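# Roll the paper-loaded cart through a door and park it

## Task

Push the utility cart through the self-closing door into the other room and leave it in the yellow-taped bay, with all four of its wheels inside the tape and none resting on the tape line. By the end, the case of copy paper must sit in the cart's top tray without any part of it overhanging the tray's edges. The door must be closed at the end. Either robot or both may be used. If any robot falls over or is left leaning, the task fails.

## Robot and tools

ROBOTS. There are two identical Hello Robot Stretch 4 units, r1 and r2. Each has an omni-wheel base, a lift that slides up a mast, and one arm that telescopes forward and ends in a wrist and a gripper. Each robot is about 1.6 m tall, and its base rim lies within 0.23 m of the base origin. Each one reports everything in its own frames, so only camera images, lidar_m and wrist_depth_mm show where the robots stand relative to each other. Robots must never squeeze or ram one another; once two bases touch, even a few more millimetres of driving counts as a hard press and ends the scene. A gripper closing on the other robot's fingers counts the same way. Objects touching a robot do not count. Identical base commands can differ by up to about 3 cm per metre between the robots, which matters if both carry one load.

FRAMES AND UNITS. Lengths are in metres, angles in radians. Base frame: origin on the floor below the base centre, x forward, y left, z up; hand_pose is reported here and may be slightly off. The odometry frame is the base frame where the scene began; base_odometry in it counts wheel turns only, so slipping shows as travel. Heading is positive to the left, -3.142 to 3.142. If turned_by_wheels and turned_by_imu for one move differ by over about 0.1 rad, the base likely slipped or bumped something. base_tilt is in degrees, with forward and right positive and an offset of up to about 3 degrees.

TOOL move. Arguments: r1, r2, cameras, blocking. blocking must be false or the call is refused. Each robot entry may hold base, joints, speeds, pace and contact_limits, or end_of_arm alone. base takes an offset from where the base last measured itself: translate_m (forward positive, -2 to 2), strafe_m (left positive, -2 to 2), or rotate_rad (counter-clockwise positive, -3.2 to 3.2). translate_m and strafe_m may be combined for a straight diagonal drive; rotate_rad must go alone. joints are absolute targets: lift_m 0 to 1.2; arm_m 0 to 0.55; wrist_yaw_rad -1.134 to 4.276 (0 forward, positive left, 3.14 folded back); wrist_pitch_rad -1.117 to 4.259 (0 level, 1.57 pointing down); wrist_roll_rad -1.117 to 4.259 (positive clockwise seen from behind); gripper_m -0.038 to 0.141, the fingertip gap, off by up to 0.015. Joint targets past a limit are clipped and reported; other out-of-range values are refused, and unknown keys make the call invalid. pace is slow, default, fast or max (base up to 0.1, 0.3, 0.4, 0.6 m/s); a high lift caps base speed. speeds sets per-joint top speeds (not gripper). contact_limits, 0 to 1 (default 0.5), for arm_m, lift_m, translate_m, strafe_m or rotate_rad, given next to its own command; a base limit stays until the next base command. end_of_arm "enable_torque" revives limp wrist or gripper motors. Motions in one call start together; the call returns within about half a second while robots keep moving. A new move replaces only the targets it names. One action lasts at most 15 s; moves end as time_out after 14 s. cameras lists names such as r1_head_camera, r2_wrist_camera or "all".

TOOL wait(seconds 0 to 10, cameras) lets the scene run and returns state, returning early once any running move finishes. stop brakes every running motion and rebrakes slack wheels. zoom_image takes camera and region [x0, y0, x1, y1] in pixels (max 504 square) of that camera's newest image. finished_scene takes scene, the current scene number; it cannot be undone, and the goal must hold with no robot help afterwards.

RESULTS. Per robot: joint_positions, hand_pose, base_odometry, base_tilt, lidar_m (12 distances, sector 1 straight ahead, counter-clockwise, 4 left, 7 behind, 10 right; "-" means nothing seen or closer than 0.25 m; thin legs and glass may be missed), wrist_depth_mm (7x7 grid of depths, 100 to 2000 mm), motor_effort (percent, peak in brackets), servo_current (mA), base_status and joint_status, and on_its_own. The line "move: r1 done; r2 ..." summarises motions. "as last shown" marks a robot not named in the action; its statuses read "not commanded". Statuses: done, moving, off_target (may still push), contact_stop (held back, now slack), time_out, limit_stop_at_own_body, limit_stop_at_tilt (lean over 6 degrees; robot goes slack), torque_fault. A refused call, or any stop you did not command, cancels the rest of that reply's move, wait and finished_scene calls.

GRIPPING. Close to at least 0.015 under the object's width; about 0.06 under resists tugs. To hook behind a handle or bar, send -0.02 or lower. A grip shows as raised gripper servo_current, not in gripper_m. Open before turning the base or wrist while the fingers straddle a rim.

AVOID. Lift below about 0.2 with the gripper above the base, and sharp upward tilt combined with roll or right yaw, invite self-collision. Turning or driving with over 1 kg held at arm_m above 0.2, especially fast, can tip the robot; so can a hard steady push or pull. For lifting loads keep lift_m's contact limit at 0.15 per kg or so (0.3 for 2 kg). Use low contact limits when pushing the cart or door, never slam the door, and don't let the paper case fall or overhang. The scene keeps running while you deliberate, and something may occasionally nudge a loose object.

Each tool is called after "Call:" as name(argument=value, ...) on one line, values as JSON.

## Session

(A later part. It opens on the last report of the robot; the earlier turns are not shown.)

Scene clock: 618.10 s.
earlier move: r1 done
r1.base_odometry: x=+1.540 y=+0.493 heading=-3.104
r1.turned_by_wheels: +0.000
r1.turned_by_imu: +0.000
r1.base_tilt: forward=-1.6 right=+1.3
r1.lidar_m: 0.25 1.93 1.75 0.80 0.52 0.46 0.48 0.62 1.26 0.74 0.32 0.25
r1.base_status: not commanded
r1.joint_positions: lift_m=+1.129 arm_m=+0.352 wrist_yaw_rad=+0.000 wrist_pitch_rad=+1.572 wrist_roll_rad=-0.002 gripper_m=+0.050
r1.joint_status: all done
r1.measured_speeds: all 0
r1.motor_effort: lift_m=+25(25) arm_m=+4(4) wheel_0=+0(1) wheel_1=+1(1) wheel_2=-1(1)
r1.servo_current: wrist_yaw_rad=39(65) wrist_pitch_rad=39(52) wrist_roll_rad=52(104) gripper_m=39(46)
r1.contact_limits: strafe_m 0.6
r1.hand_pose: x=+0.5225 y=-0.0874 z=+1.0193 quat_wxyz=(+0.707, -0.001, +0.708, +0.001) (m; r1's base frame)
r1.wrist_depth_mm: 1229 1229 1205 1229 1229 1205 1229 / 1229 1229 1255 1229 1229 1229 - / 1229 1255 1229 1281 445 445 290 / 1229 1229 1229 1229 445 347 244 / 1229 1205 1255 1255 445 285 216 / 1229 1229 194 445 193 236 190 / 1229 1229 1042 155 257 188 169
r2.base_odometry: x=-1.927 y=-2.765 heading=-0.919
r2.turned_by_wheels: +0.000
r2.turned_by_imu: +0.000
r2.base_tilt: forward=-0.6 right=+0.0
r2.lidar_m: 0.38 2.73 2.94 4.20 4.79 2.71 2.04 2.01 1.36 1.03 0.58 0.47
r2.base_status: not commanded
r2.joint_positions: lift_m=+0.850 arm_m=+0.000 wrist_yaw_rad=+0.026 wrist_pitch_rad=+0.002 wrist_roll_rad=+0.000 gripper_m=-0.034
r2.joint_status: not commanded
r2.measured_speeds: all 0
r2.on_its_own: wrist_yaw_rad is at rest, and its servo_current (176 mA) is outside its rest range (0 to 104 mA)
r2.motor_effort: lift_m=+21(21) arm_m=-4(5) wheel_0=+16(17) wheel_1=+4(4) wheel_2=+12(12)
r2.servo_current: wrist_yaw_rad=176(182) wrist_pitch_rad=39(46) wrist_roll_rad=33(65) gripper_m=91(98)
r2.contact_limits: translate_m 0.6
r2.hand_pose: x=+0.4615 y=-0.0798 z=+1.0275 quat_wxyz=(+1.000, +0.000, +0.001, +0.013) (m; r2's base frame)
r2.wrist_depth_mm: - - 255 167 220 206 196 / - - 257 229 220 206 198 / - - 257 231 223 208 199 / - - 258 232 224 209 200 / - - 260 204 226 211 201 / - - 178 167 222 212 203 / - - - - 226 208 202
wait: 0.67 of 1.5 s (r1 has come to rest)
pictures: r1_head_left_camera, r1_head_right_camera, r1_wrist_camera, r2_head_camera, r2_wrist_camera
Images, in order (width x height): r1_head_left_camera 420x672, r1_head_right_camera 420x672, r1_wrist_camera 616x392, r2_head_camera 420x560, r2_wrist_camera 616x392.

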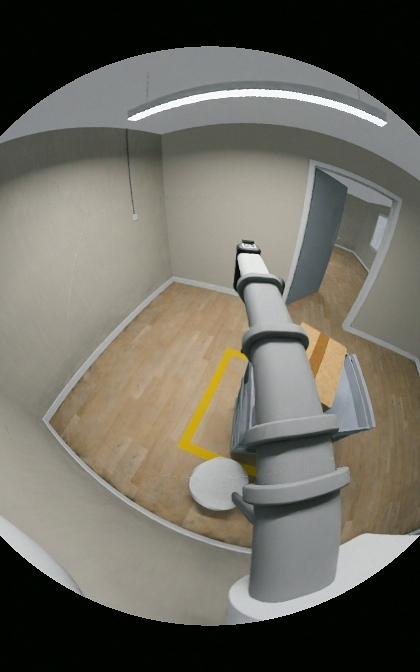

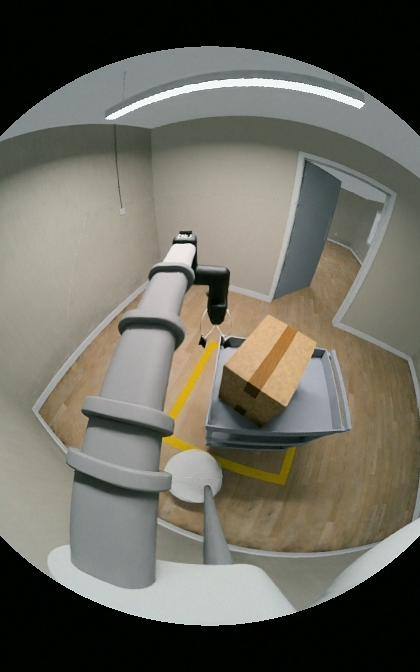

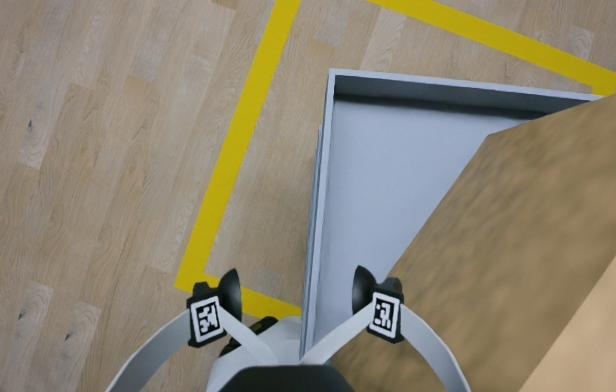

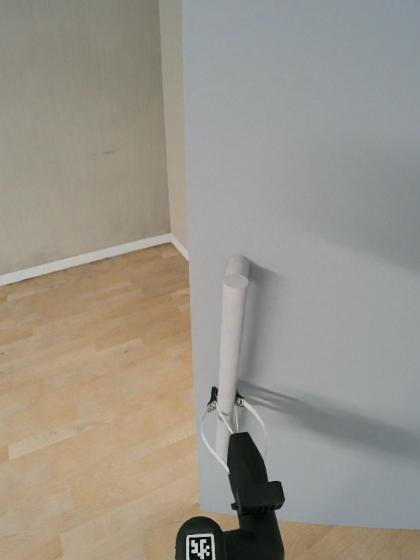

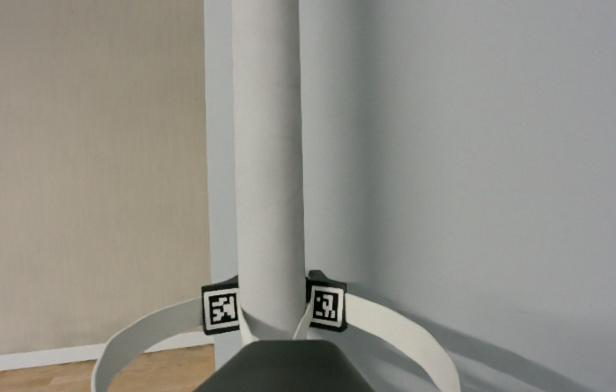

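Call:
move(blocking=false, r2={"joints":{"gripper_m":0.1}})

Call:
wait(seconds=1.5)

Call:
move(blocking=false, r2={"base":{"translate_m":-0.4}})

Call:
wait(seconds=4, cameras=["all"])

Scene clock: 657.87 s.
move: r2 moving
r1: as last shown
r1.lidar_m: 0.25 1.94 1.74 0.81 0.54 0.47 0.48 0.60 1.26 0.76 0.32 0.25
r1.motor_effort: lift_m=+25(25) arm_m=+4(4) wheel_0=+0(1) wheel_1=+1(1) wheel_2=+0(1)
r1.servo_current: wrist_yaw_rad=33(72) wrist_pitch_rad=39(46) wrist_roll_rad=39(59) gripper_m=39(46)
r1.contact_limits: strafe_m 0.6
r1.wrist_depth_mm: 1205 1229 1255 1229 1229 1229 1229 / 1229 1229 1255 1255 1205 1229 - / 1255 1255 1229 1229 449 445 291 / 1255 1229 1255 1255 445 345 243 / 1205 1255 1229 1229 445 277 216 / 1229 1229 195 445 192 236 190 / 1255 1229 1008 155 258 189 169
r2.base_odometry: x=-1.927 y=-2.765 heading=-0.919
r2.turned_by_wheels: +0.000
r2.turned_by_imu: +0.000
r2.base_tilt: forward=-0.6 right=+0.1
r2.lidar_m: 0.41 2.73 2.92 4.21 4.79 2.67 2.05 2.01 1.37 1.03 0.57 0.48
r2.base_status: not commanded
r2.joint_positions: lift_m=+0.850 arm_m=+0.000 wrist_yaw_rad=+0.026 wrist_pitch_rad=+0.002 wrist_roll_rad=+0.000 gripper_m=-0.009
r2.joint_status: gripper_m moving
r2.measured_speeds: all 0
r2.motor_effort: lift_m=+21(21) arm_m=-4(4) wheel_0=+16(17) wheel_1=+3(4) wheel_2=+12(12)
r2.servo_current: wrist_yaw_rad=156(169) wrist_pitch_rad=39(46) wrist_roll_rad=46(52) gripper_m=78(91)
r2.contact_limits: translate_m 0.6
r2.hand_pose: x=+0.4615 y=-0.0798 z=+1.0275 quat_wxyz=(+1.000, +0.000, +0.001, +0.013) (m; r2's base frame)
r2.wrist_depth_mm: - - 259 234 224 210 200 / - - 260 236 226 211 202 / - - 264 236 227 212 202 / - - 266 238 228 213 204 / - - - 181 229 214 206 / - - 182 179 225 216 206 / - - 1863 - 230 213 206
pictures: none

Scene clock: 659.37 s.
earlier move: r2 moving
r1.base_odometry: x=+1.540 y=+0.493 heading=-3.104
r1.turned_by_wheels: +0.000
r1.turned_by_imu: +0.000
r1.base_tilt: forward=-1.6 right=+1.3
r1.lidar_m: 0.28 1.93 1.74 0.82 0.51 0.47 0.49 0.59 1.26 0.75 0.31 0.25
r1.base_status: not commanded
r1.joint_positions: lift_m=+1.129 arm_m=+0.352 wrist_yaw_rad=+0.000 wrist_pitch_rad=+1.572 wrist_roll_rad=-0.002 gripper_m=+0.050
r1.joint_status: not commanded
r1.measured_speeds: all 0
r1.motor_effort: lift_m=+25(25) arm_m=+4(4) wheel_0=+0(1) wheel_1=+1(1) wheel_2=+0(1)
r1.servo_current: wrist_yaw_rad=46(72) wrist_pitch_rad=46(52) wrist_roll_rad=46(72) gripper_m=39(52)
r1.contact_limits: strafe_m 0.6
r1.hand_pose: x=+0.5225 y=-0.0874 z=+1.0193 quat_wxyz=(+0.707, -0.001, +0.708, +0.001) (m; r1's base frame)
r1.wrist_depth_mm: 1229 1229 1255 1205 1255 1229 1205 / 1229 1229 1255 1229 1255 1205 - / 1229 1229 1229 1229 445 445 290 / 1205 1205 1205 1229 445 345 243 / 1229 1205 1229 1205 445 276 215 / 1229 1255 195 445 193 235 190 / 1229 1255 1042 155 257 188 169
r2.base_odometry: x=-1.927 y=-2.765 heading=-0.921
r2.turned_by_wheels: -0.002
r2.turned_by_imu: -0.002
r2.base_tilt: forward=-0.7 right=+0.0
r2.lidar_m: 0.65 2.71 2.89 4.18 4.80 2.68 2.07 2.01 1.33 1.03 0.73 0.69
r2.base_status: not commanded
r2.joint_positions: lift_m=+0.850 arm_m=+0.000 wrist_yaw_rad=+0.003 wrist_pitch_rad=+0.002 wrist_roll_rad=+0.000 gripper_m=+0.100
r2.joint_status: gripper_m moving
r2.measured_speeds: all 0
r2.motor_effort: lift_m=+21(21) arm_m=-4(4) wheel_0=+2(17) wheel_1=+2(4) wheel_2=+4(12)
r2.servo_current: wrist_yaw_rad=33(169) wrist_pitch_rad=39(46) wrist_roll_rad=33(59) gripper_m=65(111)
r2.contact_limits: translate_m 0.6
r2.hand_pose: x=+0.4596 y=-0.0866 z=+1.0275 quat_wxyz=(+1.000, +0.000, +0.001, +0.001) (m; r2's base frame)
r2.wrist_depth_mm: - - - 500 - 394 366 / - - - 508 - 394 377 / - - - 512 - 402 377 / - - - - - 399 382 / - - - - - 397 382 / - - 195 512 185 402 384 / - - - - - - 384
wait: 1.50 s; no rest
pictures: none

Scene clock: 659.87 s.
earlier move: r2 done
move: r2 moving
r1: as last shown
r1.base_tilt: forward=-1.6 right=+1.2
r1.lidar_m: 0.26 1.94 1.75 0.83 0.51 0.46 0.48 0.60 1.24 0.75 0.31 0.25
r1.motor_effort: lift_m=+25(25) arm_m=+4(4) wheel_0=+0(1) wheel_1=+1(1) wheel_2=-1(1)
r1.servo_current: wrist_yaw_rad=33(65) wrist_pitch_rad=52(52) wrist_roll_rad=52(72) gripper_m=39(52)
r1.contact_limits: strafe_m 0.6
r1.wrist_depth_mm: 1229 1255 1229 1229 1229 1229 1255 / 1205 1229 1229 1229 1281 1205 - / 1205 1229 1229 1255 445 442 291 / 1229 1255 1255 1229 445 345 244 / 1255 1255 1255 1255 445 276 216 / 1205 1229 195 449 193 236 190 / 1255 1229 1025 155 257 189 169
r2.base_odometry: x=-1.946 y=-2.740 heading=-0.922
r2.turned_by_wheels: +0.000
r2.turned_by_imu: +0.000
r2.base_tilt: forward=-0.7 right=+0.1
r2.lidar_m: 0.85 2.75 2.95 4.19 4.78 2.69 2.03 1.98 1.39 1.05 0.87 0.84
r2.base_status: translate_m moving
r2.joint_positions: lift_m=+0.850 arm_m=+0.000 wrist_yaw_rad=+0.003 wrist_pitch_rad=+0.002 wrist_roll_rad=+0.000 gripper_m=+0.100
r2.joint_status: all done
r2.measured_speeds: translate_m=-0.122 strafe_m=+0.001 rotate_rad=+0.000 lift_m=+0.000 arm_m=+0.000 wrist_yaw_rad=+0.000 wrist_pitch_rad=+0.000 wrist_roll_rad=+0.000
r2.motor_effort: lift_m=+21(21) arm_m=-4(4) wheel_0=-8(11) wheel_1=-8(8) wheel_2=+11(13)
r2.servo_current: wrist_yaw_rad=46(46) wrist_pitch_rad=39(46) wrist_roll_rad=52(59) gripper_m=52(59)
r2.hand_pose: x=+0.4596 y=-0.0866 z=+1.0275 quat_wxyz=(+1.000, +0.000, +0.001, +0.001) (m; r2's base frame)
r2.wrist_depth_mm: - - - - 615 - - / - - - - 574 - - / - - - - 574 - - / - - - - 580 - - / - - - - 574 - - / - - 195 - 192 - - / - - - - - - -
pictures: none

Scene clock: 662.20 s.
earlier move: r2 done
r1.base_odometry: x=+1.540 y=+0.493 heading=-3.104
r1.turned_by_wheels: +0.000
r1.turned_by_imu: +0.000
r1.base_tilt: forward=-1.6 right=+1.2
r1.lidar_m: 0.27 1.96 1.75 0.85 0.53 0.46 0.46 0.61 1.26 0.74 0.31 0.25
r1.base_status: not commanded
r1.joint_positions: lift_m=+1.129 arm_m=+0.352 wrist_yaw_rad=+0.000 wrist_pitch_rad=+1.572 wrist_roll_rad=-0.002 gripper_m=+0.050
r1.joint_status: not commanded
r1.measured_speeds: all 0
r1.motor_effort: lift_m=+25(25) arm_m=+4(4) wheel_0=+0(1) wheel_1=+1(1) wheel_2=-1(1)
r1.servo_current: wrist_yaw_rad=46(65) wrist_pitch_rad=39(52) wrist_roll_rad=39(72) gripper_m=39(52)
r1.contact_limits: strafe_m 0.6
r1.hand_pose: x=+0.5225 y=-0.0874 z=+1.0193 quat_wxyz=(+0.707, -0.001, +0.708, +0.001) (m; r1's base frame)
r1.wrist_depth_mm: 1205 1229 1205 1229 1229 1255 1205 / 1229 1229 1229 1205 1205 1205 - / 1229 1229 1255 1229 449 442 291 / 1229 1255 1255 1229 442 345 243 / 1229 1255 1255 1229 449 277 216 / 1229 1255 195 445 193 235 189 / 1205 1255 1025 154 257 189 169
r2.base_odometry: x=-2.169 y=-2.447 heading=-0.922
r2.turned_by_wheels: +0.000
r2.turned_by_imu: +0.000
r2.base_tilt: forward=-0.7 right=+0.1
r2.lidar_m: 1.88 3.08 3.28 4.74 4.63 2.20 1.67 1.63 1.58 1.20 1.17 1.25
r2.base_status: done
r2.joint_positions: lift_m=+0.850 arm_m=+0.000 wrist_yaw_rad=+0.003 wrist_pitch_rad=+0.002 wrist_roll_rad=+0.000 gripper_m=+0.100
r2.joint_status: all done
r2.measured_speeds: all 0
r2.motor_effort: lift_m=+21(21) arm_m=-4(4) wheel_0=-3(11) wheel_1=-3(9) wheel_2=+1(14)
r2.servo_current: wrist_yaw_rad=59(59) wrist_pitch_rad=39(46) wrist_roll_rad=46(59) gripper_m=52(59)
r2.hand_pose: x=+0.4596 y=-0.0866 z=+1.0275 quat_wxyz=(+1.000, +0.000, +0.001, +0.001) (m; r2's base frame)
r2.wrist_depth_mm: - - - - - - - / - - - - - - - / - - - - - - - / - - - - - - - / - - - - 224 - - / - - 195 - 186 - - / - - - - - - -
wait: 2.33 of 4 s (r2 has come to rest)
pictures: r1_head_camera, r1_head_left_camera, r1_head_right_camera, r1_wrist_camera, r2_head_camera, r2_head_left_camera, r2_head_right_camera, r2_wrist_camera
Images, in order (width x height): r1_head_camera 420x560, r1_head_left_camera 420x672, r1_head_right_camera 420x672, r1_wrist_camera 616x392, r2_head_camera 420x560, r2_head_left_camera 420x672, r2_head_right_camera 420x672, r2_wrist_camera 616x392.

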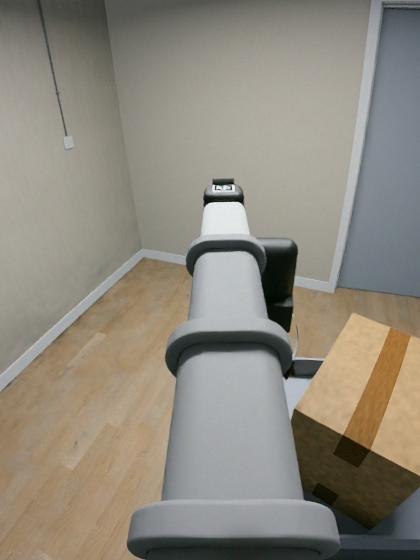

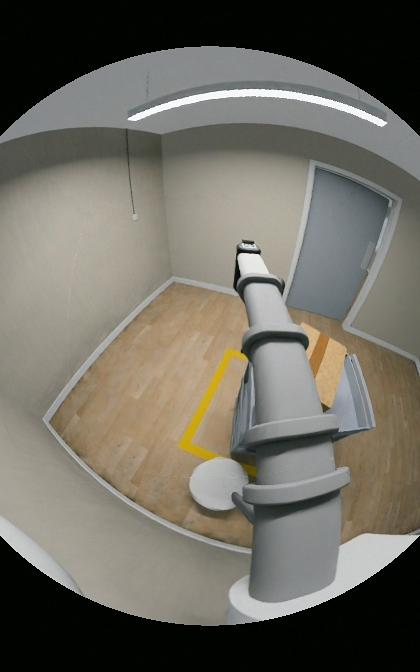

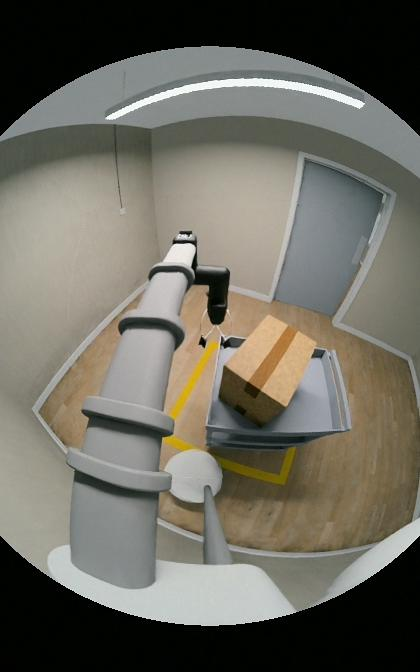

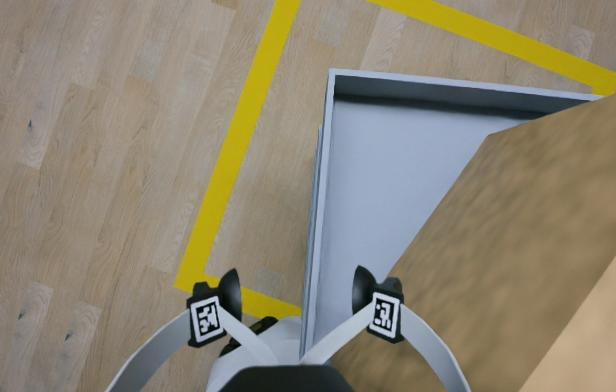

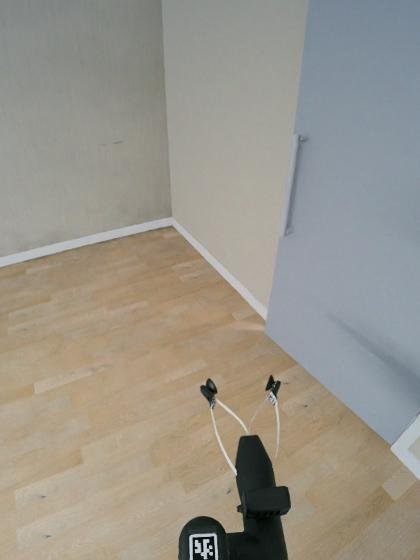

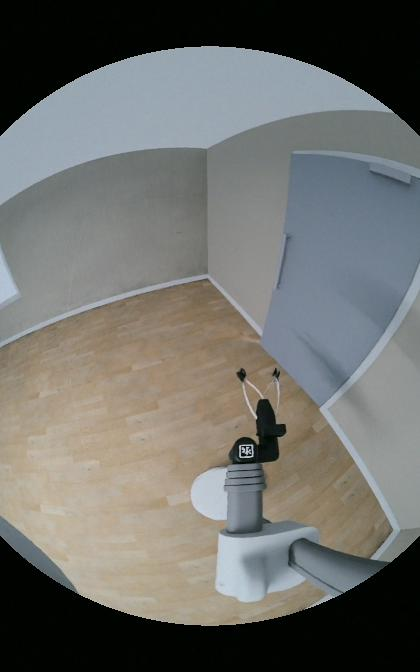

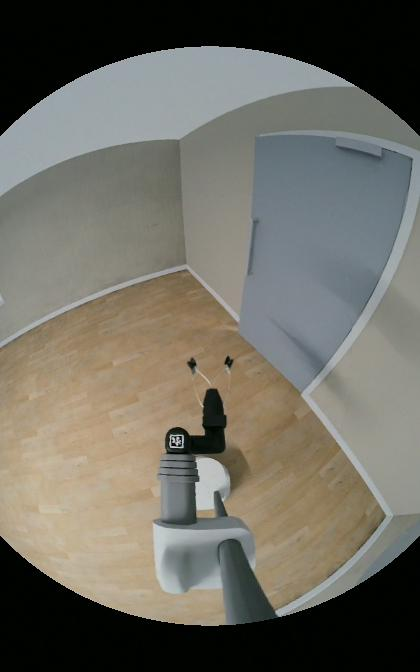

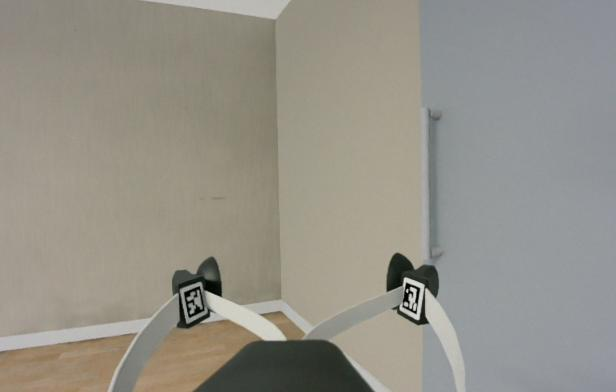

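Call:
zoom_image(camera="r1_head_right_camera", region=[150, 320, 400, 520])

Call:
move(blocking=false, r1={"joints":{"wrist_yaw_rad":-1.1}}, cameras=["r2_head_camera","r2_head_right_camera"])

Scaled by 2.016 from the camera's 420x672 image, which has a finer 600x960 frame.

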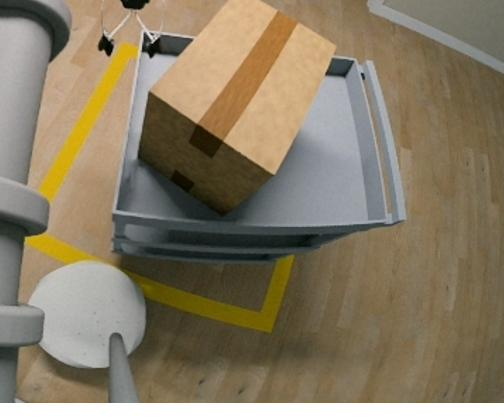

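Scene clock: 669.00 s.
move: r1 moving
r1.base_odometry: x=+1.540 y=+0.493 heading=-3.104
r1.turned_by_wheels: +0.000
r1.turned_by_imu: +0.000
r1.base_tilt: forward=-1.6 right=+1.3
r1.lidar_m: 0.27 1.95 1.73 0.83 0.53 0.46 0.46 0.62 1.28 0.73 0.31 0.25
r1.base_status: not commanded
r1.joint_positions: lift_m=+1.129 arm_m=+0.352 wrist_yaw_rad=-0.587 wrist_pitch_rad=+1.572 wrist_roll_rad=-0.002 gripper_m=+0.050
r1.joint_status: wrist_yaw_rad moving
r1.measured_speeds: translate_m=+0.000 strafe_m=+0.000 rotate_rad=+0.000 lift_m=+0.000 arm_m=+0.000 wrist_yaw_rad=-1.820 wrist_pitch_rad=+0.000 wrist_roll_rad=+0.000
r1.motor_effort: lift_m=+25(25) arm_m=+4(4) wheel_0=+0(1) wheel_1=+1(1) wheel_2=-1(1)
r1.servo_current: wrist_yaw_rad=98(124) wrist_pitch_rad=46(46) wrist_roll_rad=65(65) gripper_m=39(46)
r1.contact_limits: strafe_m 0.6
r1.hand_pose: x=+0.4743 y=-0.0726 z=+1.0193 quat_wxyz=(+0.677, +0.204, +0.677, -0.204) (m; r1's base frame)
r1.wrist_depth_mm: 1255 1255 1255 445 445 207 169 / 1229 1229 1229 445 439 199 169 / 1255 1205 1229 445 402 191 169 / 1229 1255 1205 449 370 187 169 / 1255 1229 1255 1255 332 178 169 / 1229 1255 195 1138 193 171 169 / 1229 1229 1205 166 377 169 169
r2: as last shown
r2.turned_by_imu: +0.001
r2.lidar_m: 1.84 3.09 3.29 4.71 4.63 2.20 1.70 1.64 1.56 1.20 1.17 1.27
r2.motor_effort: lift_m=+21(21) arm_m=-4(4) wheel_0=-2(3) wheel_1=-3(3) wheel_2=+1(2)
r2.servo_current: wrist_yaw_rad=39(59) wrist_pitch_rad=33(46) wrist_roll_rad=33(52) gripper_m=52(52)
r2.wrist_depth_mm: - - - - - - - / - - - - - - - / - - - - - - - / - - - - - - - / - - - - - - - / - - 195 - 186 - - / - - - - - - -
pictures: r2_head_camera, r2_head_right_camera
Images, in order (width x height): r2_head_camera 420x560, r2_head_right_camera 420x672.

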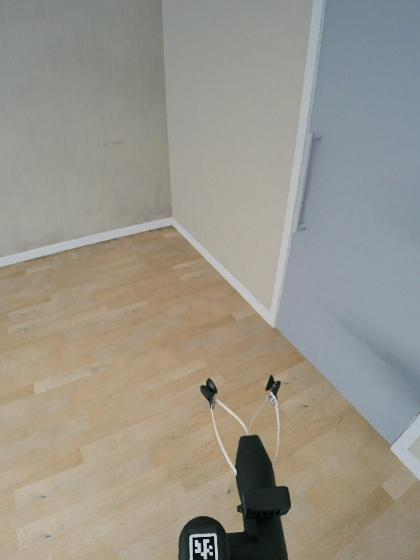

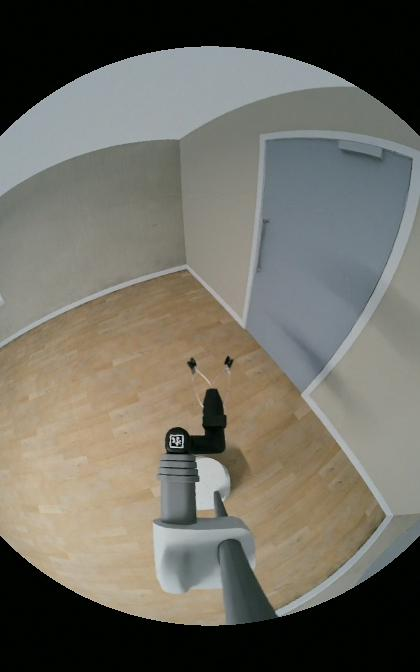

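Call:
move(blocking=false, r1={"joints":{"arm_m":0.0,"lift_m":1.19}})

Call:
wait(seconds=2, cameras=["r1_wrist_camera","r1_head_right_camera","r2_head_right_camera"])

Call:
zoom_image(camera="r1_head_right_camera", region=[150, 320, 400, 520])

Scene clock: 678.53 s.
earlier move: r1 done
move: r1 moving
r1.base_odometry: x=+1.540 y=+0.493 heading=-3.104
r1.turned_by_wheels: +0.000
r1.turned_by_imu: +0.000
r1.base_tilt: forward=-1.6 right=+1.3
r1.lidar_m: 0.26 1.94 1.75 0.86 0.54 0.47 0.47 0.63 1.26 0.73 0.33 0.25
r1.base_status: not commanded
r1.joint_positions: lift_m=+1.166 arm_m=+0.301 wrist_yaw_rad=-1.097 wrist_pitch_rad=+1.572 wrist_roll_rad=-0.002 gripper_m=+0.050
r1.joint_status: lift_m moving; arm_m moving; the others done
r1.measured_speeds: translate_m=+0.000 strafe_m=+0.000 rotate_rad=+0.000 lift_m=+0.124 arm_m=-0.195 wrist_yaw_rad=+0.000 wrist_pitch_rad=+0.000 wrist_roll_rad=+0.000
r1.motor_effort: lift_m=+25(28) arm_m=-5(7) wheel_0=+0(1) wheel_1=+1(1) wheel_2=-1(1)
r1.servo_current: wrist_yaw_rad=59(59) wrist_pitch_rad=46(46) wrist_roll_rad=65(72) gripper_m=46(46)
r1.contact_limits: strafe_m 0.6
r1.hand_pose: x=+0.3944 y=-0.0396 z=+1.0563 quat_wxyz=(+0.603, +0.368, +0.604, -0.368) (m; r1's base frame)
r1.wrist_depth_mm: 1255 477 473 202 203 202 202 / 1255 480 477 262 203 202 1281 / 1255 1281 480 480 203 477 1255 / 1255 1255 1281 480 480 484 1281 / 1255 1255 1255 1255 480 1255 1281 / 1229 1255 195 1255 190 1060 1281 / 1281 1281 1281 154 1255 1281 -
r2: as last shown
r2.turned_by_imu: +0.000
r2.lidar_m: 1.85 3.10 3.31 4.73 4.62 2.21 1.68 1.62 1.58 1.22 1.16 1.27
r2.motor_effort: lift_m=+21(21) arm_m=-4(4) wheel_0=-2(3) wheel_1=-3(3) wheel_2=+2(2)
r2.servo_current: wrist_yaw_rad=46(59) wrist_pitch_rad=39(46) wrist_roll_rad=59(59) gripper_m=39(52)
pictures: none

Scene clock: 680.20 s.
earlier move: r1 done
r1.base_odometry: x=+1.540 y=+0.493 heading=-3.104
r1.turned_by_wheels: +0.000
r1.turned_by_imu: +0.000
r1.base_tilt: forward=-1.6 right=+1.3
r1.lidar_m: 0.27 1.93 1.75 0.83 0.54 0.46 0.48 0.62 1.26 0.76 0.30 0.25
r1.base_status: not commanded
r1.joint_positions: lift_m=+1.190 arm_m=+0.000 wrist_yaw_rad=-1.097 wrist_pitch_rad=+1.572 wrist_roll_rad=-0.002 gripper_m=+0.050
r1.joint_status: all done
r1.measured_speeds: all 0
r1.motor_effort: lift_m=+25(28) arm_m=-5(8) wheel_0=+0(1) wheel_1=+1(1) wheel_2=-1(1)
r1.servo_current: wrist_yaw_rad=46(72) wrist_pitch_rad=46(52) wrist_roll_rad=46(72) gripper_m=39(46)
r1.contact_limits: strafe_m 0.6
r1.hand_pose: x=+0.0931 y=-0.0396 z=+1.0793 quat_wxyz=(+0.603, +0.368, +0.604, -0.368) (m; r1's base frame)
r1.wrist_depth_mm: 353 407 488 492 1281 1308 1281 / 504 500 508 1281 1281 1281 1308 / 1308 1308 504 1308 1281 1281 1308 / 1255 1308 1281 1078 1308 1308 1308 / 1281 1281 1308 1078 1098 424 - / 1281 1281 195 1308 190 1281 240 / 1308 1281 1308 155 1308 - -
r2.base_odometry: x=-2.169 y=-2.447 heading=-0.922
r2.turned_by_wheels: +0.000
r2.turned_by_imu: +0.000
r2.base_tilt: forward=-0.6 right=+0.0
r2.lidar_m: 1.83 3.06 3.30 4.69 4.63 2.25 1.69 1.65 1.56 1.22 1.18 1.28
r2.base_status: not commanded
r2.joint_positions: lift_m=+0.850 arm_m=+0.000 wrist_yaw_rad=+0.003 wrist_pitch_rad=+0.002 wrist_roll_rad=+0.000 gripper_m=+0.100
r2.joint_status: not commanded
r2.measured_speeds: all 0
r2.motor_effort: lift_m=+21(21) arm_m=-4(4) wheel_0=-2(3) wheel_1=-3(3) wheel_2=+2(2)
r2.servo_current: wrist_yaw_rad=46(59) wrist_pitch_rad=46(46) wrist_roll_rad=52(59) gripper_m=52(59)
r2.hand_pose: x=+0.4596 y=-0.0866 z=+1.0275 quat_wxyz=(+1.000, +0.000, +0.001, +0.001) (m; r2's base frame)
r2.wrist_depth_mm: - - - - - - - / - - - - - - - / - - - - - - - / - - - - - - - / - - - - - - - / - - 196 - 186 - - / - - - - - - -
wait: 1.67 of 2 s (r1 has come to rest)
pictures: r1_head_right_camera, r1_wrist_camera, r2_head_right_camera
Images, in order (width x height): r1_head_right_camera 420x672, r1_wrist_camera 616x392, r2_head_right_camera 420x672.

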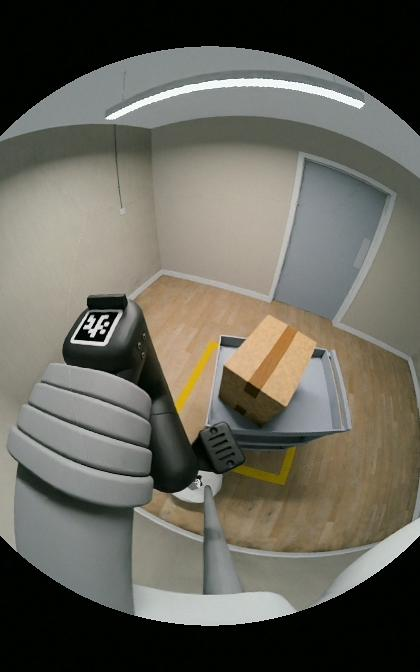

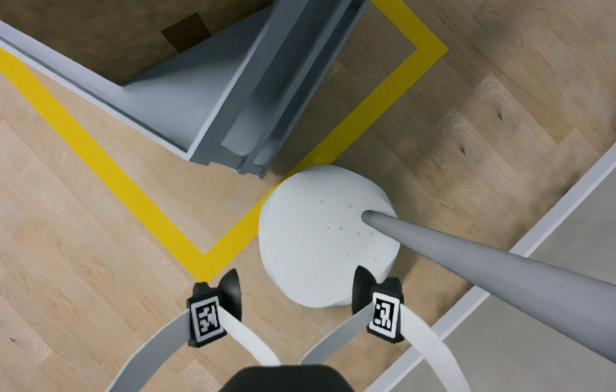

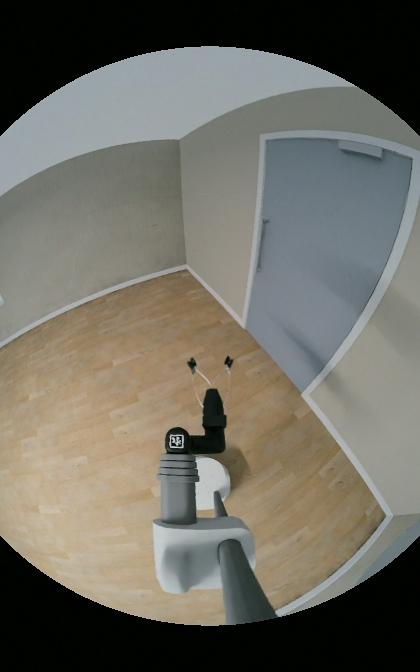

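Scaled by 2.016 from the camera's 420x672 image, which has a finer 600x960 frame.

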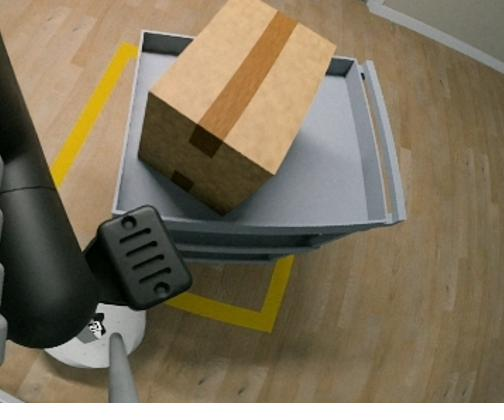

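Call:
zoom_image(camera="r2_head_right_camera", region=[200, 110, 420, 420])

Call:
zoom_image(camera="r1_head_right_camera", region=[250, 130, 420, 350])

Call:
zoom_image(camera="r1_wrist_camera", region=[100, 0, 500, 300])

Scaled by 1.626 from the camera's 420x672 image, which has a finer 600x960 frame.

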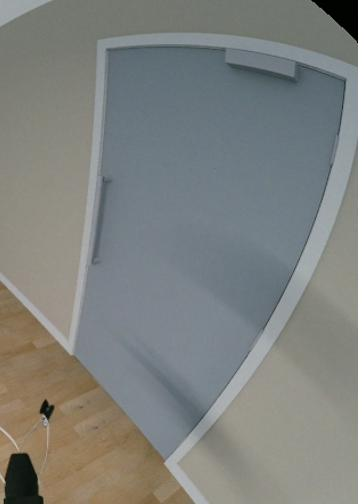

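Scaled by 2.291 from the camera's 420x672 image, which has a finer 600x960 frame.

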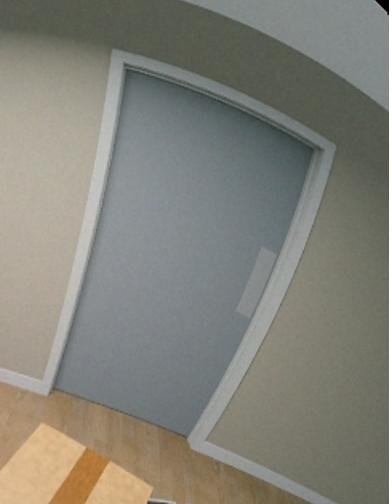

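Scaled by 1.260.

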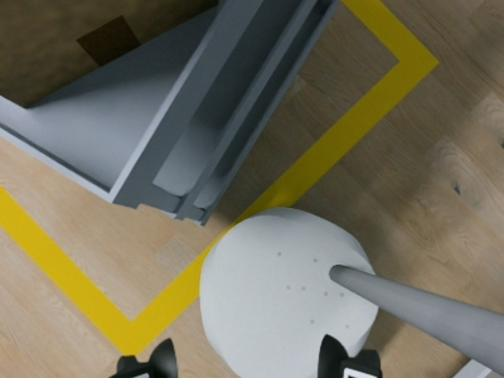

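Call:
finished_scene(scene=1)

The scene is finished: the task was done.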